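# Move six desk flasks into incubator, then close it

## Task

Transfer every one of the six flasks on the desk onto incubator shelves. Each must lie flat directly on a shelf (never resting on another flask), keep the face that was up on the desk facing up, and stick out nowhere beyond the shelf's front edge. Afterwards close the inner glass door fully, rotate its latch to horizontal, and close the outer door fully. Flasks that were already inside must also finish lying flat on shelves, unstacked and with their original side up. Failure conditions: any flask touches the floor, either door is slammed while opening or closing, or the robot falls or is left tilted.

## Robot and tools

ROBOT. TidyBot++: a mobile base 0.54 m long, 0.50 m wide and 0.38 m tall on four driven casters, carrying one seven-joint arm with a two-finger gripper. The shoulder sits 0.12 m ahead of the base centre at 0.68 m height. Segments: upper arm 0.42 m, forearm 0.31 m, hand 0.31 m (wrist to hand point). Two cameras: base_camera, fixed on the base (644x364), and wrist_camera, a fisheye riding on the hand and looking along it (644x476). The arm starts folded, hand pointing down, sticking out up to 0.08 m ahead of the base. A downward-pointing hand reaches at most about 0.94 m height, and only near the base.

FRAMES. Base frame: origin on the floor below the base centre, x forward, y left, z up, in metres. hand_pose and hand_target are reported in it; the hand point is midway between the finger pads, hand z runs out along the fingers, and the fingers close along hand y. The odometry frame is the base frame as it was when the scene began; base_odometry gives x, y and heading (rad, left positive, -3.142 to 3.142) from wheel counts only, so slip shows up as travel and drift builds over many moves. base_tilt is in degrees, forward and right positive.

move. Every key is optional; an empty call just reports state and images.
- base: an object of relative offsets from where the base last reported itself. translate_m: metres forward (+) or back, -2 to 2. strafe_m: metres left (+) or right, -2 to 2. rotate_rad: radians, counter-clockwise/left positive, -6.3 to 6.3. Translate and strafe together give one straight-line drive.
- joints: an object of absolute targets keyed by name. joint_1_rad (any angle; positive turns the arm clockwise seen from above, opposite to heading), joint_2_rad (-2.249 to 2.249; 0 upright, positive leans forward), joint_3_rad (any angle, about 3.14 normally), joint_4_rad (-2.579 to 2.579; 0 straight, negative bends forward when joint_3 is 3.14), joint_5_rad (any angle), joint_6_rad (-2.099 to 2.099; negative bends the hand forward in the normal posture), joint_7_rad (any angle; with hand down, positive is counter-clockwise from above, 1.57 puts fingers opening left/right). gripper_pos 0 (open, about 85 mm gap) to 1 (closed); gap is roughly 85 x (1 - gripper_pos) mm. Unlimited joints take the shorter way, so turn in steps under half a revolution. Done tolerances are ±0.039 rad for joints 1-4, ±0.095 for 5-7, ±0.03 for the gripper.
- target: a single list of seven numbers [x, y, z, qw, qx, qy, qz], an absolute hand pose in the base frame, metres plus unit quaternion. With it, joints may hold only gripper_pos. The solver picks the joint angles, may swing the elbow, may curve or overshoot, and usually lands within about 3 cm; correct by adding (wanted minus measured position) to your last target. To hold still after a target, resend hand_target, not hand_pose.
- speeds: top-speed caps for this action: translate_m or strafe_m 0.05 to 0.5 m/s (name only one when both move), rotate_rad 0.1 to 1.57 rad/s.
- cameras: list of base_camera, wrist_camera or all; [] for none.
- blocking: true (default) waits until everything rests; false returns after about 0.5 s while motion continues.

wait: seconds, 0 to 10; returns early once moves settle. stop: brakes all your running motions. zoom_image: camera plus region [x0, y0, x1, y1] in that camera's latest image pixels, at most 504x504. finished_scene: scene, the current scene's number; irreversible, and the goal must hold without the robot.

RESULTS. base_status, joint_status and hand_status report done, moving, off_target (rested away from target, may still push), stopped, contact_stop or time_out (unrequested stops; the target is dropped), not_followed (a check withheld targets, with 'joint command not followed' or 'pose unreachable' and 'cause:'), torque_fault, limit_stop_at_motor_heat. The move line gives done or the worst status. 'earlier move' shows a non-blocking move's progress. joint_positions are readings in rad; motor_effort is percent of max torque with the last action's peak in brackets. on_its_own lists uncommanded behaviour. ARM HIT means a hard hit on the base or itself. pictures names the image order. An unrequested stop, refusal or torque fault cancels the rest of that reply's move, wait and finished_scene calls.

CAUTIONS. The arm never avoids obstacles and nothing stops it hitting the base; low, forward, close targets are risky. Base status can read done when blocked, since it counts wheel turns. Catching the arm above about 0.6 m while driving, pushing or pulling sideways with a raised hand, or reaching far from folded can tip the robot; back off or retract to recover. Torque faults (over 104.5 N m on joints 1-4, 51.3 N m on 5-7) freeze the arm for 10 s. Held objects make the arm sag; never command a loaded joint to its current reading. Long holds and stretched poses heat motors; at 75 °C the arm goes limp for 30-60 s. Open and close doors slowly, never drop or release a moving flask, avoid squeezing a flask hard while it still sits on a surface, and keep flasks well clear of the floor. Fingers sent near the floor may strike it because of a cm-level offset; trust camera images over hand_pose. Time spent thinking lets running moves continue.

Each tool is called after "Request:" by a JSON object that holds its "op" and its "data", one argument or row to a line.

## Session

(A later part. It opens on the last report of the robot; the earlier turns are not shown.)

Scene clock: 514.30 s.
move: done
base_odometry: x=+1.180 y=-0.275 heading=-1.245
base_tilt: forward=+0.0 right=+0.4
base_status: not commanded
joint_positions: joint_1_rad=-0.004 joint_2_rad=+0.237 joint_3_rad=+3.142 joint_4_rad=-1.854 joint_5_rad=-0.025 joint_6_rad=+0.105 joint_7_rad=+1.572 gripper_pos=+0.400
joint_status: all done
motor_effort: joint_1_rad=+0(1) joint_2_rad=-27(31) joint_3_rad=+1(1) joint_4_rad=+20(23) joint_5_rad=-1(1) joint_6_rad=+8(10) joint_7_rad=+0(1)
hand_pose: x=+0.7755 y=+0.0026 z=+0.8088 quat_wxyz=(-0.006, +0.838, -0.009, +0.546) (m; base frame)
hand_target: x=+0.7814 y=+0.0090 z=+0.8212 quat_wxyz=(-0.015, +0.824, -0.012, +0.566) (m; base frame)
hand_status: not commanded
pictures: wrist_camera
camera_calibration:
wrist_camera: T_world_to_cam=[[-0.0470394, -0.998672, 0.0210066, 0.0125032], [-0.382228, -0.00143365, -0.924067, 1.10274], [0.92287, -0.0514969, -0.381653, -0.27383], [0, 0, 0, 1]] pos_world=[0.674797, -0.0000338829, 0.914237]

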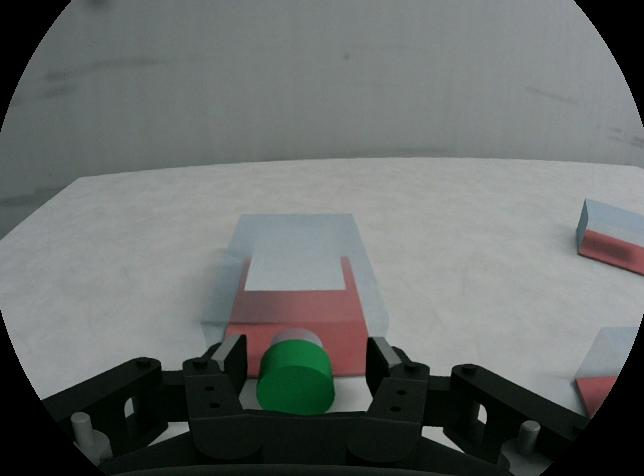

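Request:
{"op": "move", "data": {
  "joints": {"joint_2_rad": 0.2545, "joint_4_rad": -1.882},
  "cameras": ["wrist_camera"]
}}

Request:
{"op": "move", "data": {
  "joints": {"gripper_pos": 0.76},
  "cameras": ["wrist_camera"]
}}

Scene clock: 516.37 s.
move: done
base_odometry: x=+1.180 y=-0.275 heading=-1.245
base_tilt: forward=+0.0 right=+0.3
base_status: not commanded
joint_positions: joint_1_rad=-0.004 joint_2_rad=+0.243 joint_3_rad=+3.142 joint_4_rad=-1.876 joint_5_rad=-0.025 joint_6_rad=+0.111 joint_7_rad=+1.572 gripper_pos=+0.400
joint_status: all done
motor_effort: joint_1_rad=+0(1) joint_2_rad=-26(28) joint_3_rad=+1(2) joint_4_rad=+20(22) joint_5_rad=+0(1) joint_6_rad=+8(9) joint_7_rad=+0(1)
hand_pose: x=+0.7706 y=+0.0025 z=+0.7950 quat_wxyz=(-0.006, +0.843, -0.009, +0.537) (m; base frame)
hand_target: x=+0.7763 y=+0.0089 z=+0.7977 quat_wxyz=(-0.015, +0.835, -0.012, +0.550) (m; base frame)
hand_status: not commanded
pictures: wrist_camera
camera_calibration:
wrist_camera: T_world_to_cam=[[-0.0467156, -0.998667, 0.0219473, 0.0115601], [-0.401748, -0.00133203, -0.915749, 1.09654], [0.914558, -0.0515971, -0.401151, -0.252713], [0, 0, 0, 1]] pos_world=[0.672195, -0.0000339316, 0.902529]

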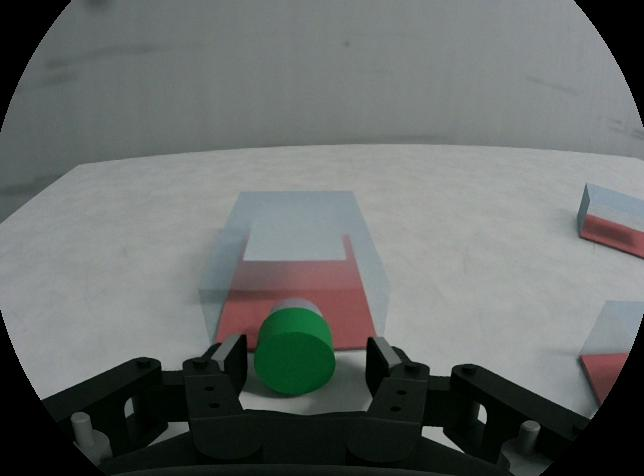

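Scene clock: 517.10 s.
move: off_target
base_odometry: x=+1.180 y=-0.275 heading=-1.245
base_tilt: forward=+0.0 right=+0.3
base_status: not commanded
joint_positions: joint_1_rad=-0.004 joint_2_rad=+0.243 joint_3_rad=+3.142 joint_4_rad=-1.876 joint_5_rad=-0.025 joint_6_rad=+0.116 joint_7_rad=+1.571 gripper_pos=+0.682
joint_status: gripper_pos off_target (ended at +0.682, target +0.760)
motor_effort: joint_1_rad=+0(1) joint_2_rad=-26(27) joint_3_rad=+1(2) joint_4_rad=+20(20) joint_5_rad=+0(1) joint_6_rad=+8(8) joint_7_rad=+1(1)
hand_pose: x=+0.7712 y=+0.0025 z=+0.7964 quat_wxyz=(-0.006, +0.842, -0.010, +0.539) (m; base frame)
hand_target: x=+0.7763 y=+0.0089 z=+0.7977 quat_wxyz=(-0.015, +0.835, -0.012, +0.550) (m; base frame)
hand_status: not commanded
pictures: wrist_camera
camera_calibration:
wrist_camera: T_world_to_cam=[[-0.0475066, -0.998659, 0.0205967, 0.0131968], [-0.397224, -0.0000313722, -0.917722, 1.09615], [0.916491, -0.0517794, -0.396689, -0.257779], [0, 0, 0, 1]] pos_world=[0.672295, -0.000134124, 0.90343]

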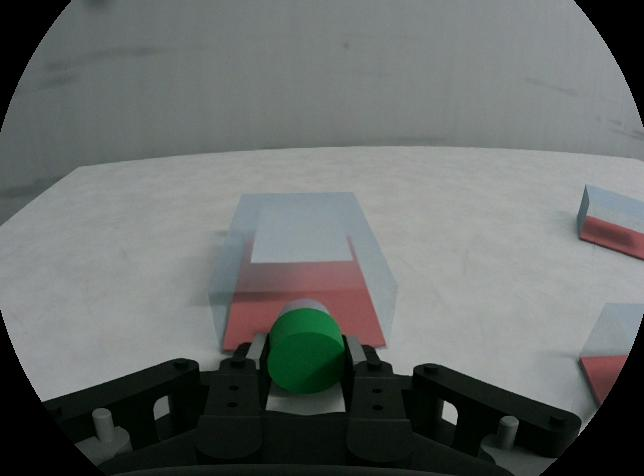

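Request:
{"op": "move", "data": {
  "joints": {"joint_2_rad": 0.17, "joint_4_rad": -1.72, "joint_6_rad": -0.06},
  "cameras": ["wrist_camera"]
}}

Request:
{"op": "move", "data": {
  "base": {"translate_m": -0.2},
  "speeds": {"translate_m": 0.35},
  "joints": {"joint_2_rad": -0.04, "joint_4_rad": -1.547, "joint_6_rad": -0.498},
  "cameras": ["wrist_camera"]
}}

Scene clock: 539.03 s.
move: done
base_odometry: x=+1.180 y=-0.275 heading=-1.245
base_tilt: forward=+0.0 right=+0.3
base_status: not commanded
joint_positions: joint_1_rad=-0.004 joint_2_rad=+0.169 joint_3_rad=+3.142 joint_4_rad=-1.739 joint_5_rad=-0.025 joint_6_rad=-0.008 joint_7_rad=+1.571 gripper_pos=+0.682
joint_status: all done
motor_effort: joint_1_rad=+0(1) joint_2_rad=-28(31) joint_3_rad=+2(2) joint_4_rad=+23(24) joint_5_rad=+0(1) joint_6_rad=+9(11) joint_7_rad=+1(1)
hand_pose: x=+0.7793 y=+0.0035 z=+0.8872 quat_wxyz=(-0.008, +0.818, -0.009, +0.575) (m; base frame)
hand_target: x=+0.7778 y=+0.0089 z=+0.8826 quat_wxyz=(-0.015, +0.828, -0.012, +0.561) (m; base frame)
hand_status: not commanded
pictures: wrist_camera
camera_calibration:
wrist_camera: T_world_to_cam=[[-0.0462123, -0.998819, 0.0149704, 0.0166485], [-0.31651, 0.000426381, -0.948589, 1.14715], [0.947463, -0.0485747, -0.316156, -0.324709], [0, 0, 0, 1]] pos_world=[0.671502, 0.000367091, 0.985263]

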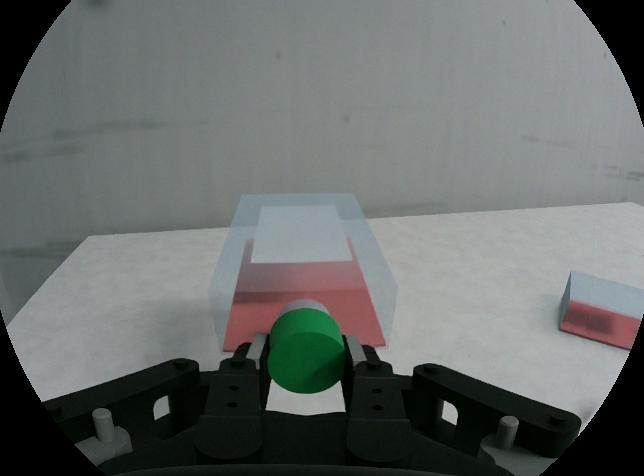

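Scene clock: 540.80 s.
move: done
base_odometry: x=+1.116 y=-0.085 heading=-1.245
base_tilt: forward=+0.0 right=+0.3
base_status: done
joint_positions: joint_1_rad=-0.004 joint_2_rad=-0.043 joint_3_rad=+3.142 joint_4_rad=-1.566 joint_5_rad=-0.025 joint_6_rad=-0.443 joint_7_rad=+1.571 gripper_pos=+0.682
joint_status: all done
motor_effort: joint_1_rad=-1(1) joint_2_rad=-20(32) joint_3_rad=+2(2) joint_4_rad=+24(25) joint_5_rad=-1(1) joint_6_rad=+9(10) joint_7_rad=+1(1)
hand_pose: x=+0.7023 y=+0.0065 z=+0.9978 quat_wxyz=(-0.012, +0.832, -0.005, +0.555) (m; base frame)
hand_target: x=+0.6982 y=+0.0081 z=+0.9913 quat_wxyz=(-0.014, +0.843, -0.012, +0.538) (m; base frame)
hand_status: not commanded
pictures: wrist_camera
camera_calibration:
wrist_camera: T_world_to_cam=[[-0.0347078, -0.99928, 0.0153378, 0.00609013], [-0.362558, -0.00171181, -0.93196, 1.24349], [0.931315, -0.0379071, -0.362238, -0.159411], [0, 0, 0, 1]] pos_world=[0.59951, 0.00217154, 1.10104]

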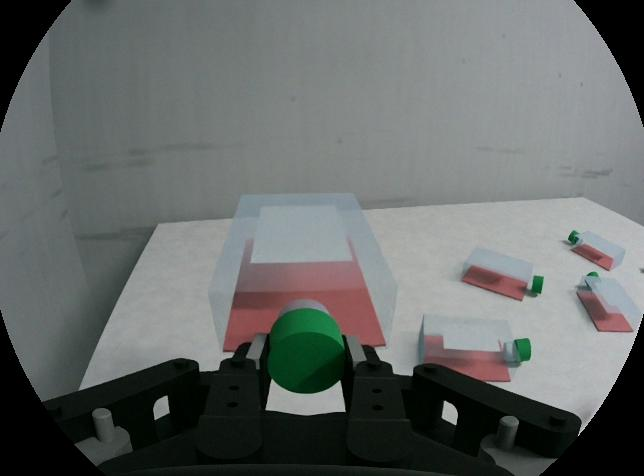

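Request:
{"op": "move", "data": {
  "base": {"translate_m": -0.1594, "strafe_m": -1.9656, "rotate_rad": -1.368},
  "speeds": {"strafe_m": 0.42, "rotate_rad": 0.4},
  "cameras": ["wrist_camera"]
}}

Scene clock: 549.73 s.
move: done
base_odometry: x=-0.798 y=-0.563 heading=-2.614
base_tilt: forward=+0.0 right=+0.3
base_status: done
joint_positions: joint_1_rad=-0.012 joint_2_rad=-0.037 joint_3_rad=+3.140 joint_4_rad=-1.566 joint_5_rad=-0.025 joint_6_rad=-0.445 joint_7_rad=+1.571 gripper_pos=+0.682
joint_status: not commanded
motor_effort: joint_1_rad=-1(3) joint_2_rad=-20(23) joint_3_rad=+2(5) joint_4_rad=+24(24) joint_5_rad=+0(1) joint_6_rad=+9(10) joint_7_rad=+0(1)
hand_pose: x=+0.7038 y=+0.0129 z=+0.9934 quat_wxyz=(-0.015, +0.834, -0.001, +0.551) (m; base frame)
hand_target: x=+0.6982 y=+0.0081 z=+0.9913 quat_wxyz=(-0.014, +0.843, -0.012, +0.538) (m; base frame)
hand_status: not commanded
pictures: wrist_camera
camera_calibration:
wrist_camera: T_world_to_cam=[[-0.0236779, -0.999594, 0.0158481, 0.00422974], [-0.370677, -0.00594439, -0.928743, 1.24258], [0.92846, -0.0278652, -0.370386, -0.152103], [0, 0, 0, 1]] pos_world=[0.601919, 0.00737604, 1.09764]

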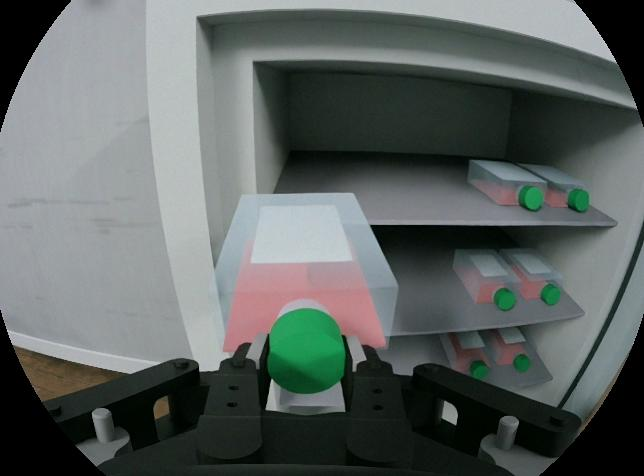

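Request:
{"op": "move", "data": {
  "base": {"translate_m": 0.2, "strafe_m": -0.025},
  "speeds": {"translate_m": 0.2},
  "cameras": ["wrist_camera"]
}}

Scene clock: 561.73 s.
move: done
base_odometry: x=-0.983 y=-0.642 heading=-2.614
base_tilt: forward=+0.0 right=+0.3
base_status: done
joint_positions: joint_1_rad=-0.012 joint_2_rad=-0.037 joint_3_rad=+3.140 joint_4_rad=-1.566 joint_5_rad=-0.025 joint_6_rad=-0.447 joint_7_rad=+1.571 gripper_pos=+0.682
joint_status: not commanded
motor_effort: joint_1_rad=+0(1) joint_2_rad=-21(23) joint_3_rad=+2(2) joint_4_rad=+24(25) joint_5_rad=+0(1) joint_6_rad=+9(10) joint_7_rad=+0(1)
hand_pose: x=+0.7036 y=+0.0129 z=+0.9929 quat_wxyz=(-0.015, +0.835, -0.001, +0.550) (m; base frame)
hand_target: x=+0.6982 y=+0.0081 z=+0.9913 quat_wxyz=(-0.014, +0.843, -0.012, +0.538) (m; base frame)
hand_status: not commanded
pictures: wrist_camera
camera_calibration:
wrist_camera: T_world_to_cam=[[-0.0236524, -0.999594, 0.0158866, 0.00417858], [-0.372177, -0.00594452, -0.928143, 1.24246], [0.92786, -0.0278655, -0.371885, -0.150245], [0, 0, 0, 1]] pos_world=[0.601919, 0.00737604, 1.09724]

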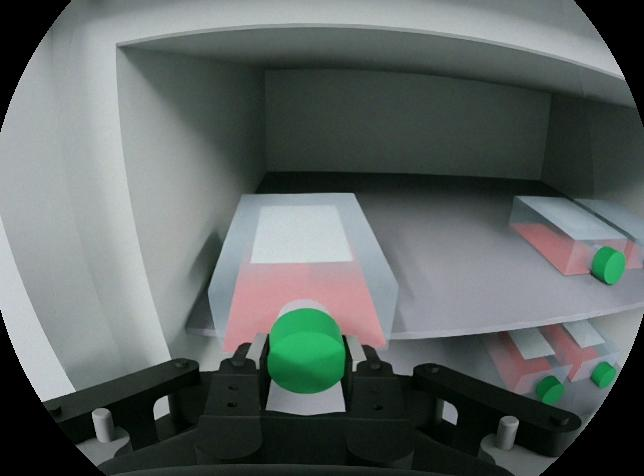

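Request:
{"op": "move", "data": {
  "base": {"translate_m": 0.115},
  "speeds": {"translate_m": 0.15},
  "cameras": []
}}

Request:
{"op": "move", "data": {
  "joints": {"joint_4_rad": -1.61, "joint_6_rad": -0.37},
  "cameras": ["wrist_camera"]
}}

Scene clock: 567.73 s.
move: done
base_odometry: x=-1.083 y=-0.699 heading=-2.614
base_tilt: forward=+0.0 right=+0.3
base_status: done
joint_positions: joint_1_rad=-0.012 joint_2_rad=-0.036 joint_3_rad=+3.140 joint_4_rad=-1.566 joint_5_rad=-0.025 joint_6_rad=-0.448 joint_7_rad=+1.571 gripper_pos=+0.682
joint_status: not commanded
motor_effort: joint_1_rad=+0(1) joint_2_rad=-21(24) joint_3_rad=+2(2) joint_4_rad=+24(25) joint_5_rad=+0(1) joint_6_rad=+9(10) joint_7_rad=+0(1)
hand_pose: x=+0.7037 y=+0.0129 z=+0.9923 quat_wxyz=(-0.015, +0.835, -0.001, +0.550) (m; base frame)
hand_target: x=+0.6982 y=+0.0081 z=+0.9913 quat_wxyz=(-0.014, +0.843, -0.012, +0.538) (m; base frame)
hand_status: not commanded
pictures: none
No camera images: "cameras" was empty.

Scene clock: 568.53 s.
move: done
base_odometry: x=-1.083 y=-0.699 heading=-2.614
base_tilt: forward=+0.0 right=+0.3
base_status: not commanded
joint_positions: joint_1_rad=-0.012 joint_2_rad=-0.036 joint_3_rad=+3.140 joint_4_rad=-1.612 joint_5_rad=-0.025 joint_6_rad=-0.399 joint_7_rad=+1.571 gripper_pos=+0.682
joint_status: all done
motor_effort: joint_1_rad=+0(1) joint_2_rad=-21(22) joint_3_rad=+1(2) joint_4_rad=+24(25) joint_5_rad=+0(1) joint_6_rad=+9(10) joint_7_rad=+1(1)
hand_pose: x=+0.7043 y=+0.0125 z=+0.9785 quat_wxyz=(-0.014, +0.834, -0.001, +0.551) (m; base frame)
hand_target: x=+0.7068 y=+0.0082 z=+0.9901 quat_wxyz=(-0.015, +0.825, -0.012, +0.565) (m; base frame)
hand_status: not commanded
pictures: wrist_camera
camera_calibration:
wrist_camera: T_world_to_cam=[[-0.0248769, -0.999566, 0.015787, 0.00506798], [-0.371091, -0.00543031, -0.928581, 1.22904], [0.928263, -0.0289586, -0.370795, -0.157614], [0, 0, 0, 1]] pos_world=[0.602518, 0.00717554, 1.08274]

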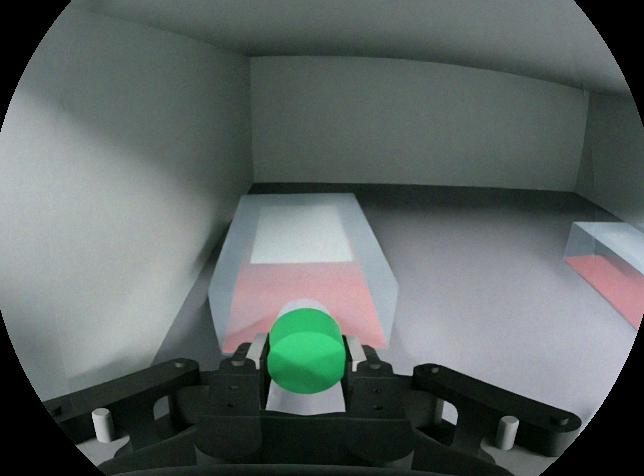

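Request:
{"op": "move", "data": {
  "joints": {"joint_4_rad": -1.634, "joint_6_rad": -0.345},
  "cameras": []
}}

Request:
{"op": "move", "data": {
  "joints": {"joint_4_rad": -1.65, "joint_6_rad": -0.333},
  "cameras": ["wrist_camera"]
}}

Scene clock: 570.30 s.
move: done
base_odometry: x=-1.083 y=-0.699 heading=-2.614
base_tilt: forward=+0.0 right=+0.3
base_status: not commanded
joint_positions: joint_1_rad=-0.012 joint_2_rad=-0.036 joint_3_rad=+3.140 joint_4_rad=-1.634 joint_5_rad=-0.025 joint_6_rad=-0.387 joint_7_rad=+1.571 gripper_pos=+0.682
joint_status: all done
motor_effort: joint_1_rad=+0(1) joint_2_rad=-20(21) joint_3_rad=+1(2) joint_4_rad=+24(25) joint_5_rad=+0(1) joint_6_rad=+9(10) joint_7_rad=+0(1)
hand_pose: x=+0.7029 y=+0.0124 z=+0.9688 quat_wxyz=(-0.014, +0.837, -0.001, +0.547) (m; base frame)
hand_target: x=+0.7068 y=+0.0082 z=+0.9829 quat_wxyz=(-0.015, +0.825, -0.012, +0.566) (m; base frame)
hand_status: not commanded
pictures: none
No camera images: "cameras" was empty.

Scene clock: 570.87 s.
move: done
base_odometry: x=-1.083 y=-0.699 heading=-2.614
base_tilt: forward=+0.0 right=+0.3
base_status: not commanded
joint_positions: joint_1_rad=-0.012 joint_2_rad=-0.036 joint_3_rad=+3.140 joint_4_rad=-1.646 joint_5_rad=-0.025 joint_6_rad=-0.380 joint_7_rad=+1.571 gripper_pos=+0.682
joint_status: all done
motor_effort: joint_1_rad=+0(1) joint_2_rad=-20(21) joint_3_rad=+1(2) joint_4_rad=+23(24) joint_5_rad=+0(1) joint_6_rad=+9(9) joint_7_rad=+1(1)
hand_pose: x=+0.7022 y=+0.0124 z=+0.9637 quat_wxyz=(-0.014, +0.838, -0.001, +0.545) (m; base frame)
hand_target: x=+0.7062 y=+0.0082 z=+0.9767 quat_wxyz=(-0.015, +0.826, -0.012, +0.564) (m; base frame)
hand_status: not commanded
pictures: wrist_camera
camera_calibration:
wrist_camera: T_world_to_cam=[[-0.0251037, -0.999551, 0.01634, 0.00470804], [-0.384814, -0.00542359, -0.922978, 1.21873], [0.922653, -0.029458, -0.384505, -0.143949], [0, 0, 0, 1]] pos_world=[0.601917, 0.00707534, 1.06943]

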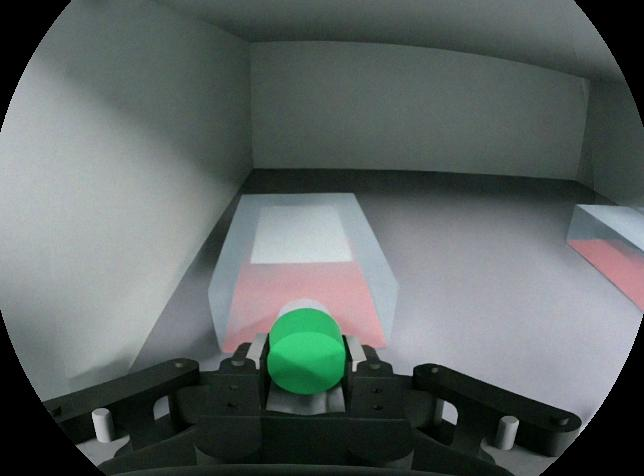

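Request:
{"op": "move", "data": {
  "joints": {"joint_4_rad": -1.664, "joint_6_rad": -0.322},
  "cameras": ["wrist_camera"]
}}

Scene clock: 572.33 s.
move: done
base_odometry: x=-1.083 y=-0.699 heading=-2.614
base_tilt: forward=+0.0 right=+0.3
base_status: not commanded
joint_positions: joint_1_rad=-0.012 joint_2_rad=-0.038 joint_3_rad=+3.140 joint_4_rad=-1.654 joint_5_rad=-0.025 joint_6_rad=-0.367 joint_7_rad=+1.571 gripper_pos=+0.682
joint_status: all done
motor_effort: joint_1_rad=+0(1) joint_2_rad=-19(20) joint_3_rad=+1(2) joint_4_rad=+23(24) joint_5_rad=-1(1) joint_6_rad=+8(9) joint_7_rad=+1(1)
hand_pose: x=+0.7021 y=+0.0123 z=+0.9636 quat_wxyz=(-0.014, +0.837, -0.002, +0.547) (m; base frame)
hand_target: x=+0.7057 y=+0.0082 z=+0.9715 quat_wxyz=(-0.015, +0.826, -0.012, +0.563) (m; base frame)
hand_status: not commanded
pictures: wrist_camera
camera_calibration:
wrist_camera: T_world_to_cam=[[-0.0255257, -0.999543, 0.0161933, 0.00511378], [-0.378755, -0.005321, -0.925481, 1.21675], [0.925145, -0.0297569, -0.378447, -0.151581], [0, 0, 0, 1]] pos_world=[0.601217, 0.0070752, 1.06863]

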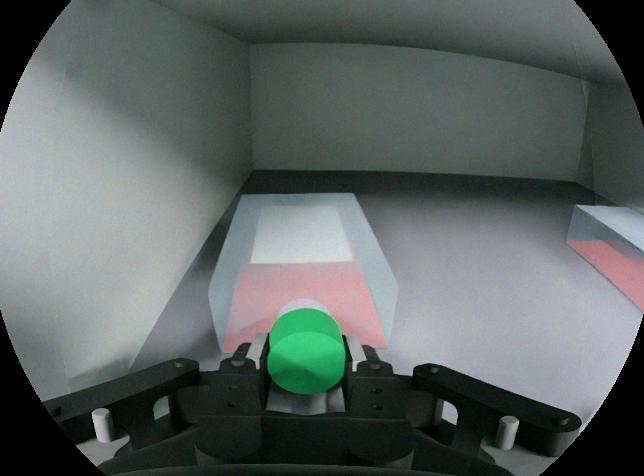

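Request:
{"op": "move", "data": {
  "joints": {"joint_4_rad": -1.676, "joint_6_rad": -0.315},
  "cameras": []
}}

Request:
{"op": "move", "data": {
  "joints": {"gripper_pos": 0.4},
  "cameras": ["wrist_camera"]
}}

Scene clock: 573.93 s.
move: done
base_odometry: x=-1.083 y=-0.699 heading=-2.614
base_tilt: forward=+0.0 right=+0.3
base_status: not commanded
joint_positions: joint_1_rad=-0.012 joint_2_rad=-0.040 joint_3_rad=+3.140 joint_4_rad=-1.661 joint_5_rad=-0.025 joint_6_rad=-0.357 joint_7_rad=+1.571 gripper_pos=+0.682
joint_status: all done
motor_effort: joint_1_rad=-1(1) joint_2_rad=-18(19) joint_3_rad=+2(2) joint_4_rad=+22(22) joint_5_rad=+0(1) joint_6_rad=+7(8) joint_7_rad=+0(1)
hand_pose: x=+0.7019 y=+0.0122 z=+0.9634 quat_wxyz=(-0.014, +0.835, -0.002, +0.550) (m; base frame)
hand_target: x=+0.7049 y=+0.0082 z=+0.9662 quat_wxyz=(-0.015, +0.828, -0.012, +0.561) (m; base frame)
hand_status: not commanded
pictures: none
No camera images: "cameras" was empty.

Scene clock: 574.67 s.
move: done
base_odometry: x=-1.083 y=-0.699 heading=-2.614
base_tilt: forward=+0.0 right=+0.3
base_status: not commanded
joint_positions: joint_1_rad=-0.012 joint_2_rad=-0.040 joint_3_rad=+3.140 joint_4_rad=-1.663 joint_5_rad=-0.025 joint_6_rad=-0.357 joint_7_rad=+1.571 gripper_pos=+0.400
joint_status: all done
motor_effort: joint_1_rad=+0(1) joint_2_rad=-19(19) joint_3_rad=+2(2) joint_4_rad=+22(23) joint_5_rad=-1(1) joint_6_rad=+7(8) joint_7_rad=+0(1)
hand_pose: x=+0.7017 y=+0.0122 z=+0.9622 quat_wxyz=(-0.014, +0.836, -0.002, +0.549) (m; base frame)
hand_target: x=+0.7049 y=+0.0082 z=+0.9662 quat_wxyz=(-0.015, +0.828, -0.012, +0.561) (m; base frame)
hand_status: not commanded
pictures: wrist_camera
camera_calibration:
wrist_camera: T_world_to_cam=[[-0.0258341, -0.999538, 0.0160007, 0.00540974], [-0.375968, -0.00511617, -0.926619, 1.21451], [0.926273, -0.0299541, -0.375662, -0.155096], [0, 0, 0, 1]] pos_world=[0.600417, 0.0069751, 1.06704]

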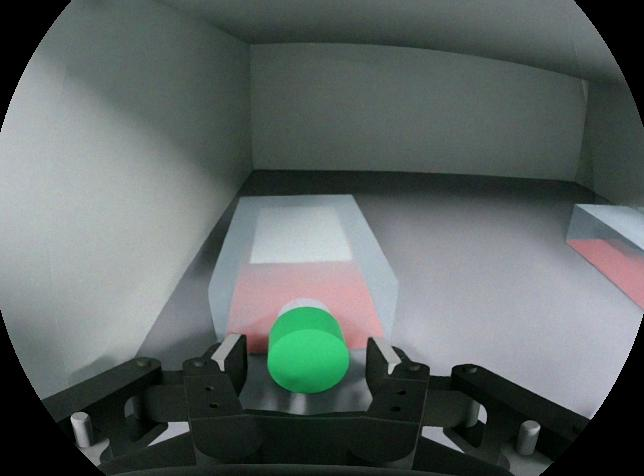

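Request:
{"op": "move", "data": {
  "base": {"translate_m": -0.25},
  "speeds": {"translate_m": 0.3},
  "cameras": ["wrist_camera"]
}}

Request:
{"op": "move", "data": {
  "base": {"translate_m": -0.6243, "strafe_m": 0.8142, "rotate_rad": 2.547},
  "speeds": {"strafe_m": 0.45, "rotate_rad": 0.8},
  "joints": {"joint_1_rad": -0.01, "joint_2_rad": 0.17, "joint_4_rad": -1.72, "joint_6_rad": -0.06},
  "cameras": ["wrist_camera", "base_camera"]
}}

Scene clock: 604.27 s.
move: done
base_odometry: x=-0.867 y=-0.574 heading=-2.614
base_tilt: forward=+0.0 right=+0.3
base_status: done
joint_positions: joint_1_rad=-0.012 joint_2_rad=-0.047 joint_3_rad=+3.140 joint_4_rad=-1.671 joint_5_rad=-0.025 joint_6_rad=-0.354 joint_7_rad=+1.571 gripper_pos=+0.400
joint_status: not commanded
motor_effort: joint_1_rad=+0(2) joint_2_rad=-19(22) joint_3_rad=+2(4) joint_4_rad=+23(24) joint_5_rad=+0(1) joint_6_rad=+8(9) joint_7_rad=+1(1)
hand_pose: x=+0.6988 y=+0.0120 z=+0.9620 quat_wxyz=(-0.014, +0.835, -0.002, +0.549) (m; base frame)
hand_target: x=+0.7049 y=+0.0082 z=+0.9662 quat_wxyz=(-0.015, +0.828, -0.012, +0.561) (m; base frame)
hand_status: not commanded
pictures: wrist_camera
camera_calibration:
wrist_camera: T_world_to_cam=[[-0.0260809, -0.999533, 0.015942, 0.00544861], [-0.37459, -0.00501379, -0.927177, 1.21278], [0.926824, -0.0301533, -0.374284, -0.154268], [0, 0, 0, 1]] pos_world=[0.597417, 0.00687501, 1.06664]

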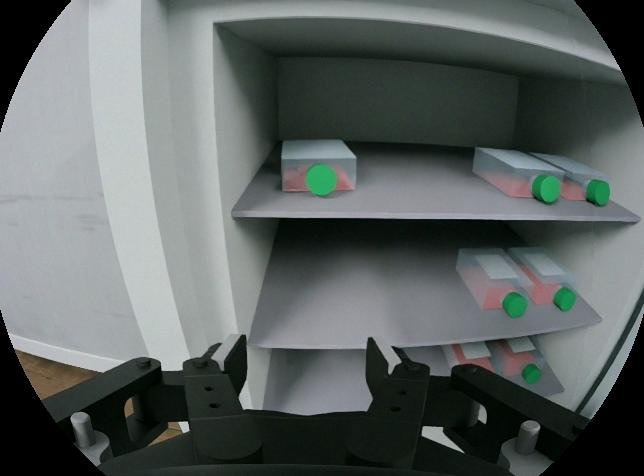

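Scene clock: 608.37 s.
move: done
base_odometry: x=+0.083 y=-0.963 heading=-0.068
base_tilt: forward=+0.0 right=+0.3
base_status: done
joint_positions: joint_1_rad=-0.012 joint_2_rad=+0.173 joint_3_rad=+3.138 joint_4_rad=-1.716 joint_5_rad=-0.025 joint_6_rad=-0.110 joint_7_rad=+1.571 gripper_pos=+0.400
joint_status: all done
motor_effort: joint_1_rad=+0(5) joint_2_rad=-26(31) joint_3_rad=+1(4) joint_4_rad=+23(24) joint_5_rad=+0(1) joint_6_rad=+8(9) joint_7_rad=+1(1)
hand_pose: x=+0.7730 y=+0.0118 z=+0.8691 quat_wxyz=(-0.012, +0.841, -0.004, +0.541) (m; base frame)
hand_target: x=+0.7778 y=+0.0089 z=+0.8826 quat_wxyz=(-0.015, +0.828, -0.012, +0.561) (m; base frame)
hand_status: not commanded
pictures: base_camera, wrist_camera
camera_calibration:
wrist_camera: T_world_to_cam=[[-0.0306966, -0.999379, 0.0173221, 0.0109457], [-0.393406, -0.00385136, -0.919357, 1.1622], [0.918852, -0.0350357, -0.393043, -0.235247], [0, 0, 0, 1]] pos_world=[0.673711, 0.00717291, 0.975829]

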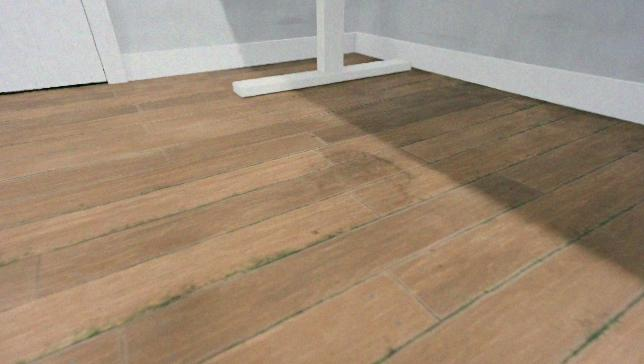

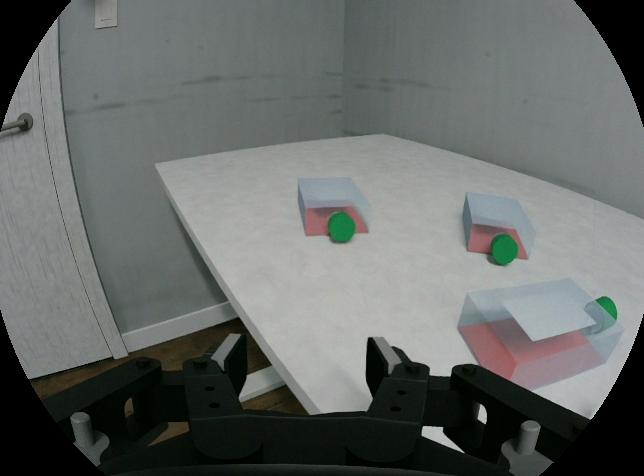

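Request:
{"op": "move", "data": {

}}

Scene clock: 630.43 s.
base_odometry: x=+0.083 y=-0.963 heading=-0.068
base_tilt: forward=+0.0 right=+0.4
base_status: done
joint_positions: joint_1_rad=-0.012 joint_2_rad=+0.173 joint_3_rad=+3.138 joint_4_rad=-1.716 joint_5_rad=-0.025 joint_6_rad=-0.110 joint_7_rad=+1.571 gripper_pos=+0.400
joint_status: all done
motor_effort: joint_1_rad=+0(5) joint_2_rad=-26(31) joint_3_rad=+1(4) joint_4_rad=+22(24) joint_5_rad=+0(1) joint_6_rad=+8(9) joint_7_rad=+1(1)
hand_pose: x=+0.7730 y=+0.0118 z=+0.8691 quat_wxyz=(-0.012, +0.841, -0.004, +0.541) (m; base frame)
hand_target: x=+0.7778 y=+0.0089 z=+0.8826 quat_wxyz=(-0.015, +0.828, -0.012, +0.561) (m; base frame)
hand_status: not commanded
pictures: base_camera, wrist_camera
camera_calibration:
wrist_camera: T_world_to_cam=[[-0.0306966, -0.999379, 0.0173221, 0.0109457], [-0.393406, -0.00385136, -0.919357, 1.1622], [0.918852, -0.0350357, -0.393043, -0.235247], [0, 0, 0, 1]] pos_world=[0.673711, 0.00717291, 0.975829]

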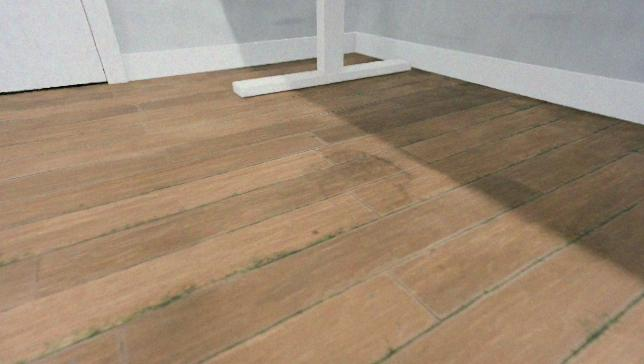

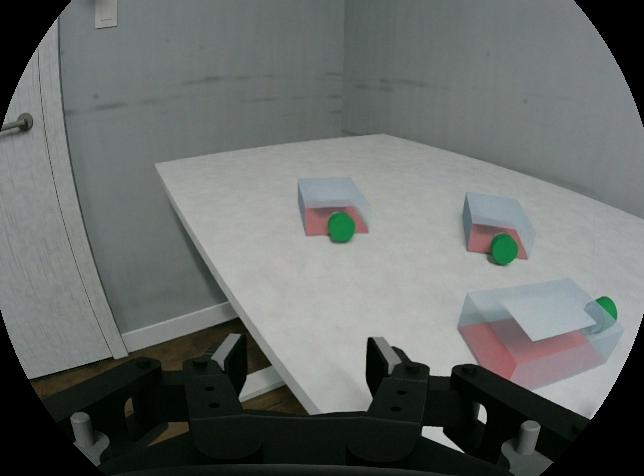

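Request:
{"op": "zoom_image", "data": {
  "camera": "wrist_camera",
  "region": [260, 140, 420, 260]
}}

Request:
{"op": "move", "data": {
  "base": {"translate_m": 0.22},
  "speeds": {"translate_m": 0.2}
}}

Scaled by 3.150.

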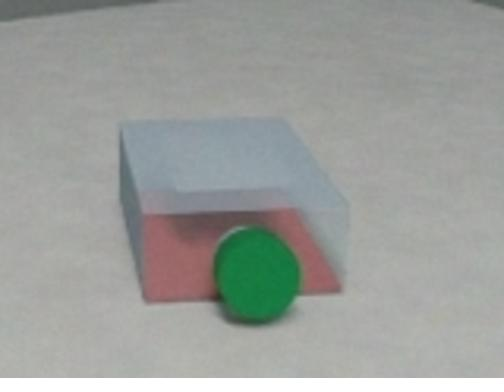

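Scene clock: 637.33 s.
move: done
base_odometry: x=+0.302 y=-0.978 heading=-0.067
base_tilt: forward=+0.0 right=+0.3
base_status: done
joint_positions: joint_1_rad=-0.012 joint_2_rad=+0.169 joint_3_rad=+3.138 joint_4_rad=-1.716 joint_5_rad=-0.025 joint_6_rad=-0.109 joint_7_rad=+1.571 gripper_pos=+0.400
joint_status: not commanded
motor_effort: joint_1_rad=-1(1) joint_2_rad=-26(29) joint_3_rad=+1(2) joint_4_rad=+22(23) joint_5_rad=-1(1) joint_6_rad=+8(9) joint_7_rad=+0(1)
hand_pose: x=+0.7723 y=+0.0118 z=+0.8714 quat_wxyz=(-0.012, +0.840, -0.004, +0.542) (m; base frame)
hand_target: x=+0.7778 y=+0.0089 z=+0.8826 quat_wxyz=(-0.015, +0.828, -0.012, +0.561) (m; base frame)
hand_status: not commanded
pictures: base_camera, wrist_camera
camera_calibration:
wrist_camera: T_world_to_cam=[[-0.0308005, -0.999379, 0.017113, 0.011155], [-0.389935, -0.00375039, -0.920835, 1.16254], [0.920327, -0.0350351, -0.389577, -0.237908], [0, 0, 0, 1]] pos_world=[0.672611, 0.0071729, 0.97763]

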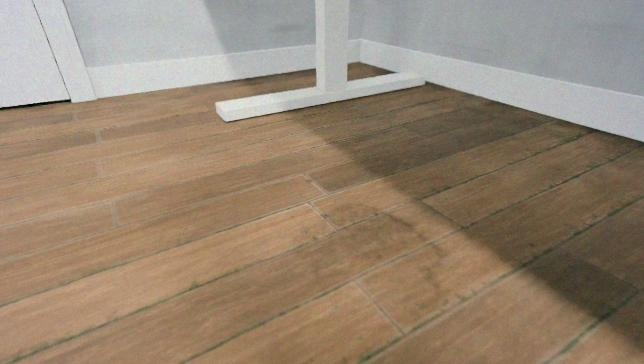

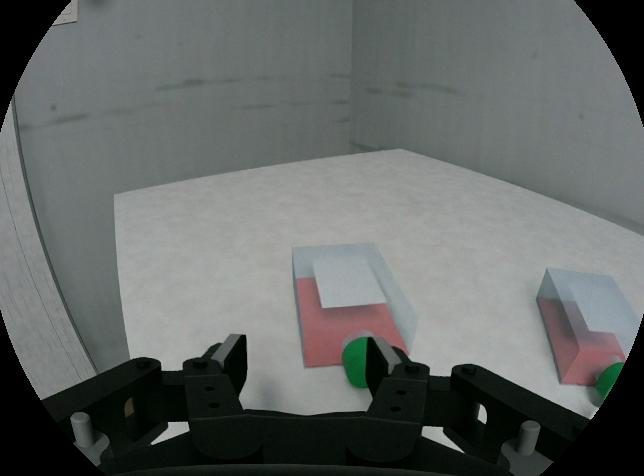

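Request:
{"op": "zoom_image", "data": {
  "camera": "wrist_camera",
  "region": [280, 230, 440, 400]
}}

Scaled by 2.965.

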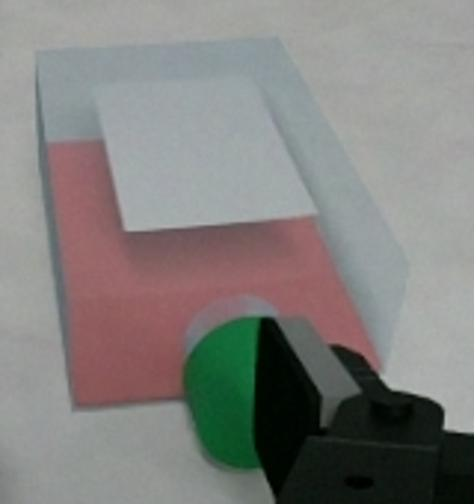

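Request:
{"op": "move", "data": {
  "base": {"rotate_rad": -0.05},
  "speeds": {"rotate_rad": 0.2},
  "cameras": []
}}

Request:
{"op": "move", "data": {
  "base": {"translate_m": 0.03},
  "speeds": {"translate_m": 0.1},
  "cameras": ["wrist_camera"]
}}

Request:
{"op": "zoom_image", "data": {
  "camera": "wrist_camera",
  "region": [220, 230, 420, 410]
}}

Scene clock: 665.40 s.
move: done
base_odometry: x=+0.302 y=-0.978 heading=-0.117
base_tilt: forward=+0.0 right=+0.4
base_status: done
joint_positions: joint_1_rad=-0.008 joint_2_rad=+0.169 joint_3_rad=+3.142 joint_4_rad=-1.716 joint_5_rad=-0.025 joint_6_rad=-0.109 joint_7_rad=+1.571 gripper_pos=+0.400
joint_status: not commanded
motor_effort: joint_1_rad=+0(3) joint_2_rad=-26(26) joint_3_rad=+2(4) joint_4_rad=+22(23) joint_5_rad=+0(1) joint_6_rad=+8(9) joint_7_rad=+0(1)
hand_pose: x=+0.7725 y=+0.0066 z=+0.8713 quat_wxyz=(-0.010, +0.840, -0.007, +0.543) (m; base frame)
hand_target: x=+0.7778 y=+0.0089 z=+0.8826 quat_wxyz=(-0.015, +0.828, -0.012, +0.561) (m; base frame)
hand_status: not commanded
pictures: none
No camera images: "cameras" was empty.

Scene clock: 666.30 s.
move: done
base_odometry: x=+0.332 y=-0.982 heading=-0.118
base_tilt: forward=+0.0 right=+0.3
base_status: done
joint_positions: joint_1_rad=-0.008 joint_2_rad=+0.170 joint_3_rad=+3.142 joint_4_rad=-1.717 joint_5_rad=-0.025 joint_6_rad=-0.108 joint_7_rad=+1.571 gripper_pos=+0.400
joint_status: not commanded
motor_effort: joint_1_rad=-1(1) joint_2_rad=-26(28) joint_3_rad=+1(3) joint_4_rad=+22(24) joint_5_rad=+0(1) joint_6_rad=+8(9) joint_7_rad=+1(1)
hand_pose: x=+0.7726 y=+0.0066 z=+0.8708 quat_wxyz=(-0.010, +0.840, -0.007, +0.542) (m; base frame)
hand_target: x=+0.7778 y=+0.0089 z=+0.8826 quat_wxyz=(-0.015, +0.828, -0.012, +0.561) (m; base frame)
hand_status: not commanded
pictures: wrist_camera
camera_calibration:
wrist_camera: T_world_to_cam=[[-0.0389212, -0.999083, 0.0178474, 0.0116179], [-0.390177, -0.00124775, -0.920739, 1.16224], [0.919917, -0.0427999, -0.38977, -0.238036], [0, 0, 0, 1]] pos_world=[0.672904, 0.00286953, 0.977131]

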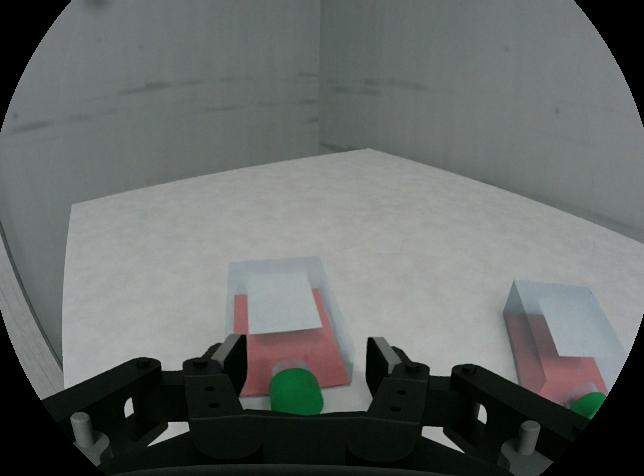

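Scaled by 2.520.

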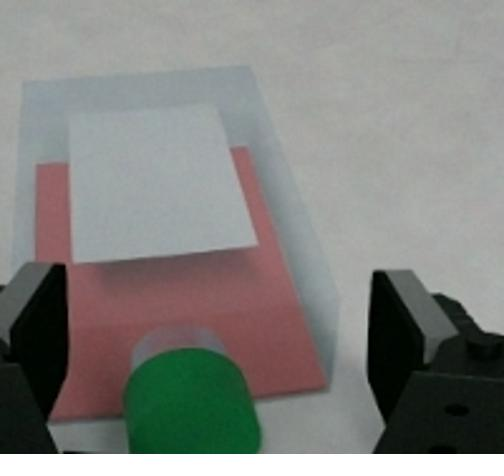

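Request:
{"op": "move", "data": {
  "base": {"translate_m": 0.04, "strafe_m": 0.007},
  "speeds": {"translate_m": 0.1},
  "cameras": ["wrist_camera"]
}}

Request:
{"op": "zoom_image", "data": {
  "camera": "wrist_camera",
  "region": [220, 250, 420, 430]
}}

Scene clock: 670.97 s.
move: done
base_odometry: x=+0.373 y=-0.979 heading=-0.118
base_tilt: forward=+0.0 right=+0.3
base_status: done
joint_positions: joint_1_rad=-0.008 joint_2_rad=+0.168 joint_3_rad=+3.142 joint_4_rad=-1.717 joint_5_rad=-0.025 joint_6_rad=-0.108 joint_7_rad=+1.571 gripper_pos=+0.400
joint_status: not commanded
motor_effort: joint_1_rad=-1(1) joint_2_rad=-26(28) joint_3_rad=+1(2) joint_4_rad=+22(23) joint_5_rad=+0(1) joint_6_rad=+9(9) joint_7_rad=+1(1)
hand_pose: x=+0.7722 y=+0.0066 z=+0.8722 quat_wxyz=(-0.010, +0.839, -0.007, +0.543) (m; base frame)
hand_target: x=+0.7778 y=+0.0089 z=+0.8826 quat_wxyz=(-0.015, +0.828, -0.012, +0.561) (m; base frame)
hand_status: not commanded
pictures: wrist_camera
camera_calibration:
wrist_camera: T_world_to_cam=[[-0.0389599, -0.999083, 0.0177636, 0.011679], [-0.388192, -0.0012478, -0.921578, 1.16246], [0.920755, -0.0428003, -0.387787, -0.239466], [0, 0, 0, 1]] pos_world=[0.672204, 0.00286953, 0.978231]

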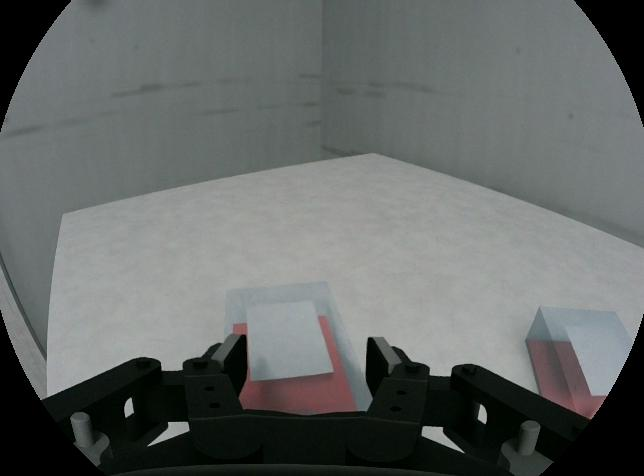

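Scaled by 2.520.

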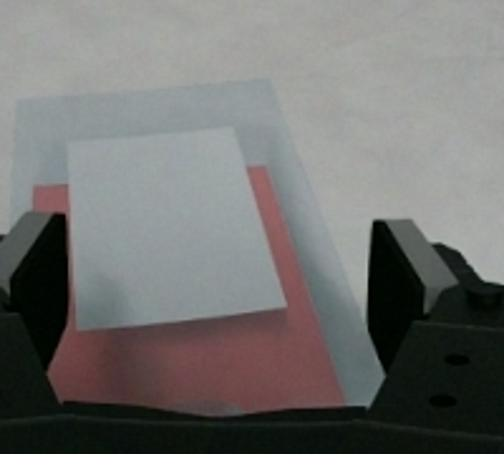

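Request:
{"op": "move", "data": {
  "joints": {"joint_2_rad": 0.24, "joint_4_rad": -1.857, "joint_6_rad": 0.16},
  "cameras": ["wrist_camera"]
}}

Scene clock: 674.83 s.
move: done
base_odometry: x=+0.373 y=-0.979 heading=-0.118
base_tilt: forward=+0.0 right=+0.3
base_status: not commanded
joint_positions: joint_1_rad=-0.008 joint_2_rad=+0.219 joint_3_rad=+3.142 joint_4_rad=-1.840 joint_5_rad=-0.025 joint_6_rad=+0.112 joint_7_rad=+1.559 gripper_pos=+0.400
joint_status: all done
motor_effort: joint_1_rad=+0(1) joint_2_rad=-25(28) joint_3_rad=+1(2) joint_4_rad=+20(22) joint_5_rad=+0(1) joint_6_rad=+8(9) joint_7_rad=+1(2)
hand_pose: x=+0.7777 y=+0.0049 z=+0.8311 quat_wxyz=(-0.011, +0.827, -0.013, +0.563) (m; base frame)
hand_target: x=+0.7814 y=+0.0090 z=+0.8212 quat_wxyz=(-0.015, +0.824, -0.012, +0.566) (m; base frame)
hand_status: not commanded
pictures: wrist_camera
camera_calibration:
wrist_camera: T_world_to_cam=[[-0.049095, -0.998771, 0.00684913, 0.0279149], [-0.345042, 0.0105247, -0.938528, 1.10719], [0.937302, -0.0484403, -0.345134, -0.308864], [0, 0, 0, 1]] pos_world=[0.672898, 0.00126626, 0.932342]

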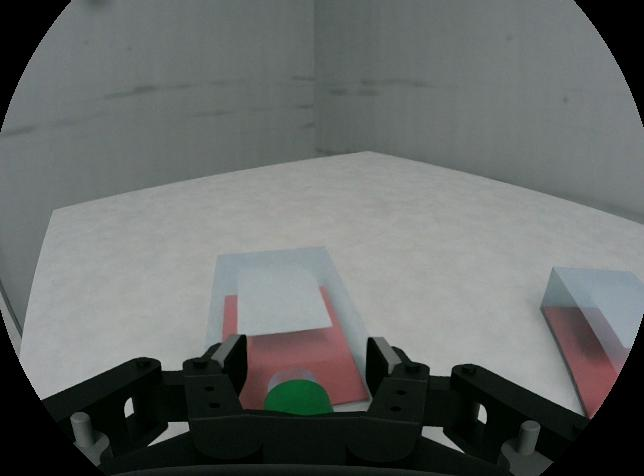

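Request:
{"op": "move", "data": {
  "joints": {"joint_2_rad": 0.2545, "joint_4_rad": -1.875, "joint_6_rad": 0.16},
  "cameras": ["wrist_camera"]
}}

Scene clock: 676.50 s.
move: done
base_odometry: x=+0.373 y=-0.979 heading=-0.118
base_tilt: forward=+0.0 right=+0.3
base_status: not commanded
joint_positions: joint_1_rad=-0.008 joint_2_rad=+0.247 joint_3_rad=+3.142 joint_4_rad=-1.869 joint_5_rad=-0.025 joint_6_rad=+0.114 joint_7_rad=+1.559 gripper_pos=+0.400
joint_status: all done
motor_effort: joint_1_rad=+0(1) joint_2_rad=-27(29) joint_3_rad=+1(2) joint_4_rad=+20(22) joint_5_rad=+0(1) joint_6_rad=+8(9) joint_7_rad=+0(1)
hand_pose: x=+0.7735 y=+0.0049 z=+0.7968 quat_wxyz=(-0.010, +0.842, -0.013, +0.539) (m; base frame)
hand_target: x=+0.7783 y=+0.0089 z=+0.8015 quat_wxyz=(-0.015, +0.833, -0.012, +0.553) (m; base frame)
hand_status: not commanded
pictures: wrist_camera
camera_calibration:
wrist_camera: T_world_to_cam=[[-0.0486724, -0.998765, 0.0100024, 0.0250545], [-0.396439, 0.0101259, -0.918005, 1.097], [0.91677, -0.0486468, -0.396442, -0.260021], [0, 0, 0, 1]] pos_world=[0.674494, 0.00126621, 0.90372]

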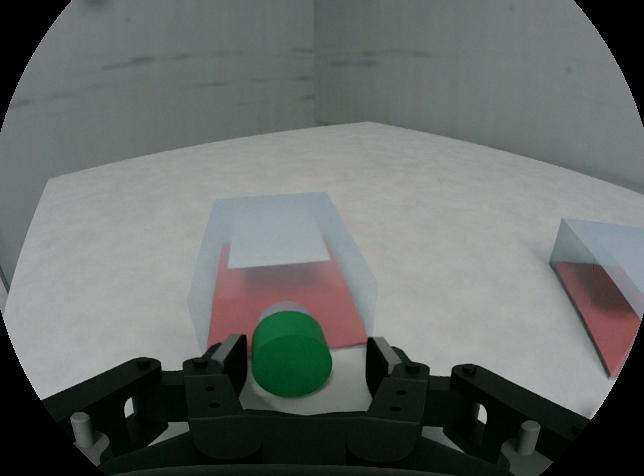

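Request:
{"op": "move", "data": {
  "joints": {"gripper_pos": 0.76},
  "cameras": ["wrist_camera"]
}}

Scene clock: 684.27 s.
move: off_target
base_odometry: x=+0.373 y=-0.979 heading=-0.118
base_tilt: forward=+0.0 right=+0.3
base_status: not commanded
joint_positions: joint_1_rad=-0.008 joint_2_rad=+0.247 joint_3_rad=+3.142 joint_4_rad=-1.869 joint_5_rad=-0.025 joint_6_rad=+0.116 joint_7_rad=+1.559 gripper_pos=+0.678
joint_status: gripper_pos off_target (ended at +0.678, target +0.760)
motor_effort: joint_1_rad=+0(1) joint_2_rad=-27(27) joint_3_rad=+1(2) joint_4_rad=+20(21) joint_5_rad=+0(1) joint_6_rad=+8(8) joint_7_rad=+1(1)
hand_pose: x=+0.7737 y=+0.0049 z=+0.7973 quat_wxyz=(-0.010, +0.841, -0.013, +0.540) (m; base frame)
hand_target: x=+0.7783 y=+0.0089 z=+0.8015 quat_wxyz=(-0.015, +0.833, -0.012, +0.553) (m; base frame)
hand_status: not commanded
pictures: wrist_camera
camera_calibration:
wrist_camera: T_world_to_cam=[[-0.0486906, -0.998765, 0.00992063, 0.0251377], [-0.394955, 0.0101295, -0.918645, 1.09686], [0.917409, -0.0486475, -0.39496, -0.261673], [0, 0, 0, 1]] pos_world=[0.674494, 0.00126621, 0.904021]

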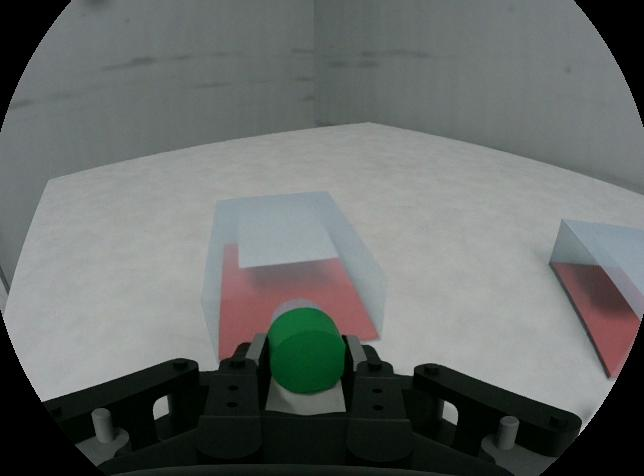

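Request:
{"op": "zoom_image", "data": {
  "camera": "wrist_camera",
  "region": [190, 170, 410, 400]
}}

Scaled by 2.191.

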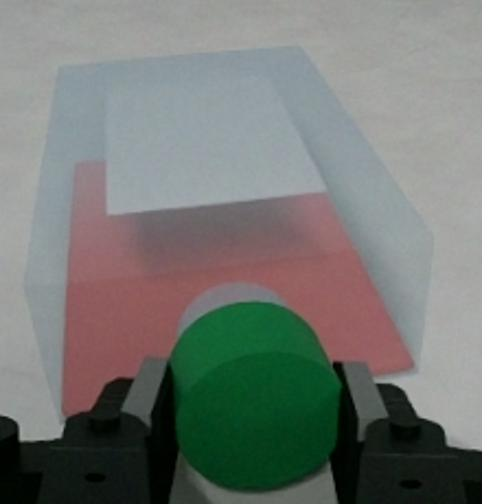

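Request:
{"op": "move", "data": {
  "joints": {"joint_2_rad": 0.17, "joint_4_rad": -1.72, "joint_6_rad": -0.06},
  "cameras": ["wrist_camera"]
}}

Scene clock: 688.97 s.
move: done
base_odometry: x=+0.373 y=-0.979 heading=-0.118
base_tilt: forward=+0.0 right=+0.3
base_status: not commanded
joint_positions: joint_1_rad=-0.008 joint_2_rad=+0.169 joint_3_rad=+3.142 joint_4_rad=-1.740 joint_5_rad=-0.025 joint_6_rad=-0.009 joint_7_rad=+1.559 gripper_pos=+0.678
joint_status: all done
motor_effort: joint_1_rad=-1(1) joint_2_rad=-27(31) joint_3_rad=+1(2) joint_4_rad=+23(24) joint_5_rad=+0(1) joint_6_rad=+9(10) joint_7_rad=+0(1)
hand_pose: x=+0.7792 y=+0.0059 z=+0.8863 quat_wxyz=(-0.013, +0.818, -0.012, +0.574) (m; base frame)
hand_target: x=+0.7778 y=+0.0089 z=+0.8826 quat_wxyz=(-0.015, +0.828, -0.012, +0.561) (m; base frame)
hand_status: not commanded
pictures: wrist_camera
camera_calibration:
wrist_camera: T_world_to_cam=[[-0.0464459, -0.998912, 0.00412092, 0.0289014], [-0.318257, 0.0108872, -0.947942, 1.14702], [0.946866, -0.0453395, -0.318417, -0.322339], [0, 0, 0, 1]] pos_world=[0.671602, 0.00176746, 0.984552]

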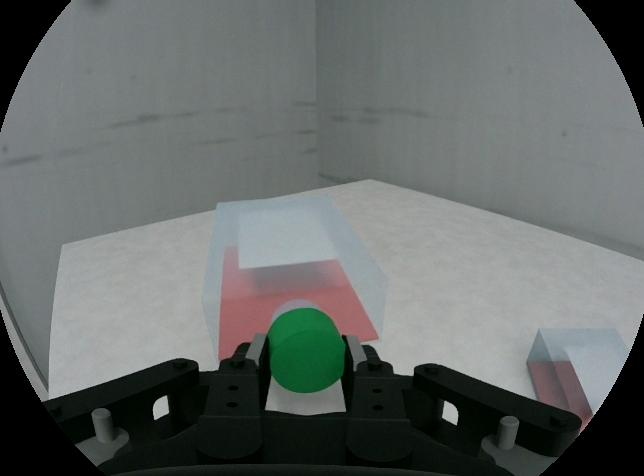

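Request:
{"op": "zoom_image", "data": {
  "camera": "wrist_camera",
  "region": [190, 180, 410, 400]
}}

Request:
{"op": "move", "data": {
  "base": {"translate_m": -0.25},
  "speeds": {"translate_m": 0.25},
  "cameras": ["wrist_camera"]
}}

Scaled by 2.291.

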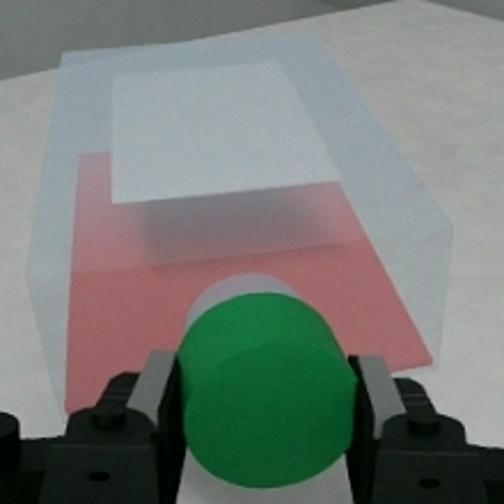

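Scene clock: 695.07 s.
move: done
base_odometry: x=+0.124 y=-0.950 heading=-0.118
base_tilt: forward=+0.0 right=+0.3
base_status: done
joint_positions: joint_1_rad=-0.008 joint_2_rad=+0.169 joint_3_rad=+3.142 joint_4_rad=-1.740 joint_5_rad=-0.025 joint_6_rad=-0.010 joint_7_rad=+1.559 gripper_pos=+0.678
joint_status: not commanded
motor_effort: joint_1_rad=+0(2) joint_2_rad=-27(29) joint_3_rad=+1(2) joint_4_rad=+23(24) joint_5_rad=+0(1) joint_6_rad=+9(10) joint_7_rad=+1(1)
hand_pose: x=+0.7790 y=+0.0059 z=+0.8861 quat_wxyz=(-0.013, +0.819, -0.012, +0.574) (m; base frame)
hand_target: x=+0.7778 y=+0.0089 z=+0.8826 quat_wxyz=(-0.015, +0.828, -0.012, +0.561) (m; base frame)
hand_status: not commanded
pictures: wrist_camera
camera_calibration:
wrist_camera: T_world_to_cam=[[-0.0463459, -0.998917, 0.00413874, 0.0288075], [-0.319248, 0.0108857, -0.947609, 1.14729], [0.946537, -0.045239, -0.319407, -0.320954], [0, 0, 0, 1]] pos_world=[0.671402, 0.0017675, 0.984551]

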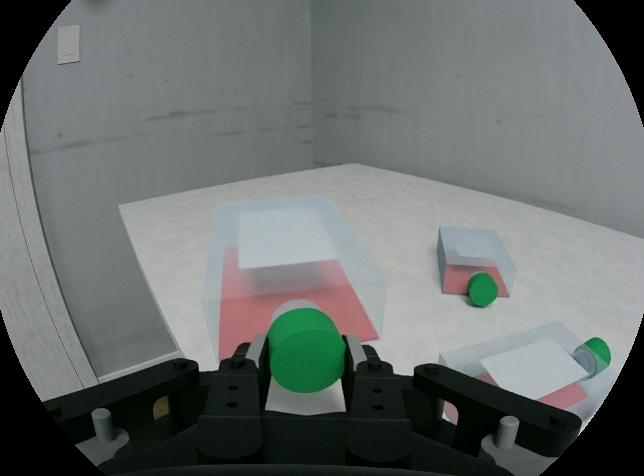

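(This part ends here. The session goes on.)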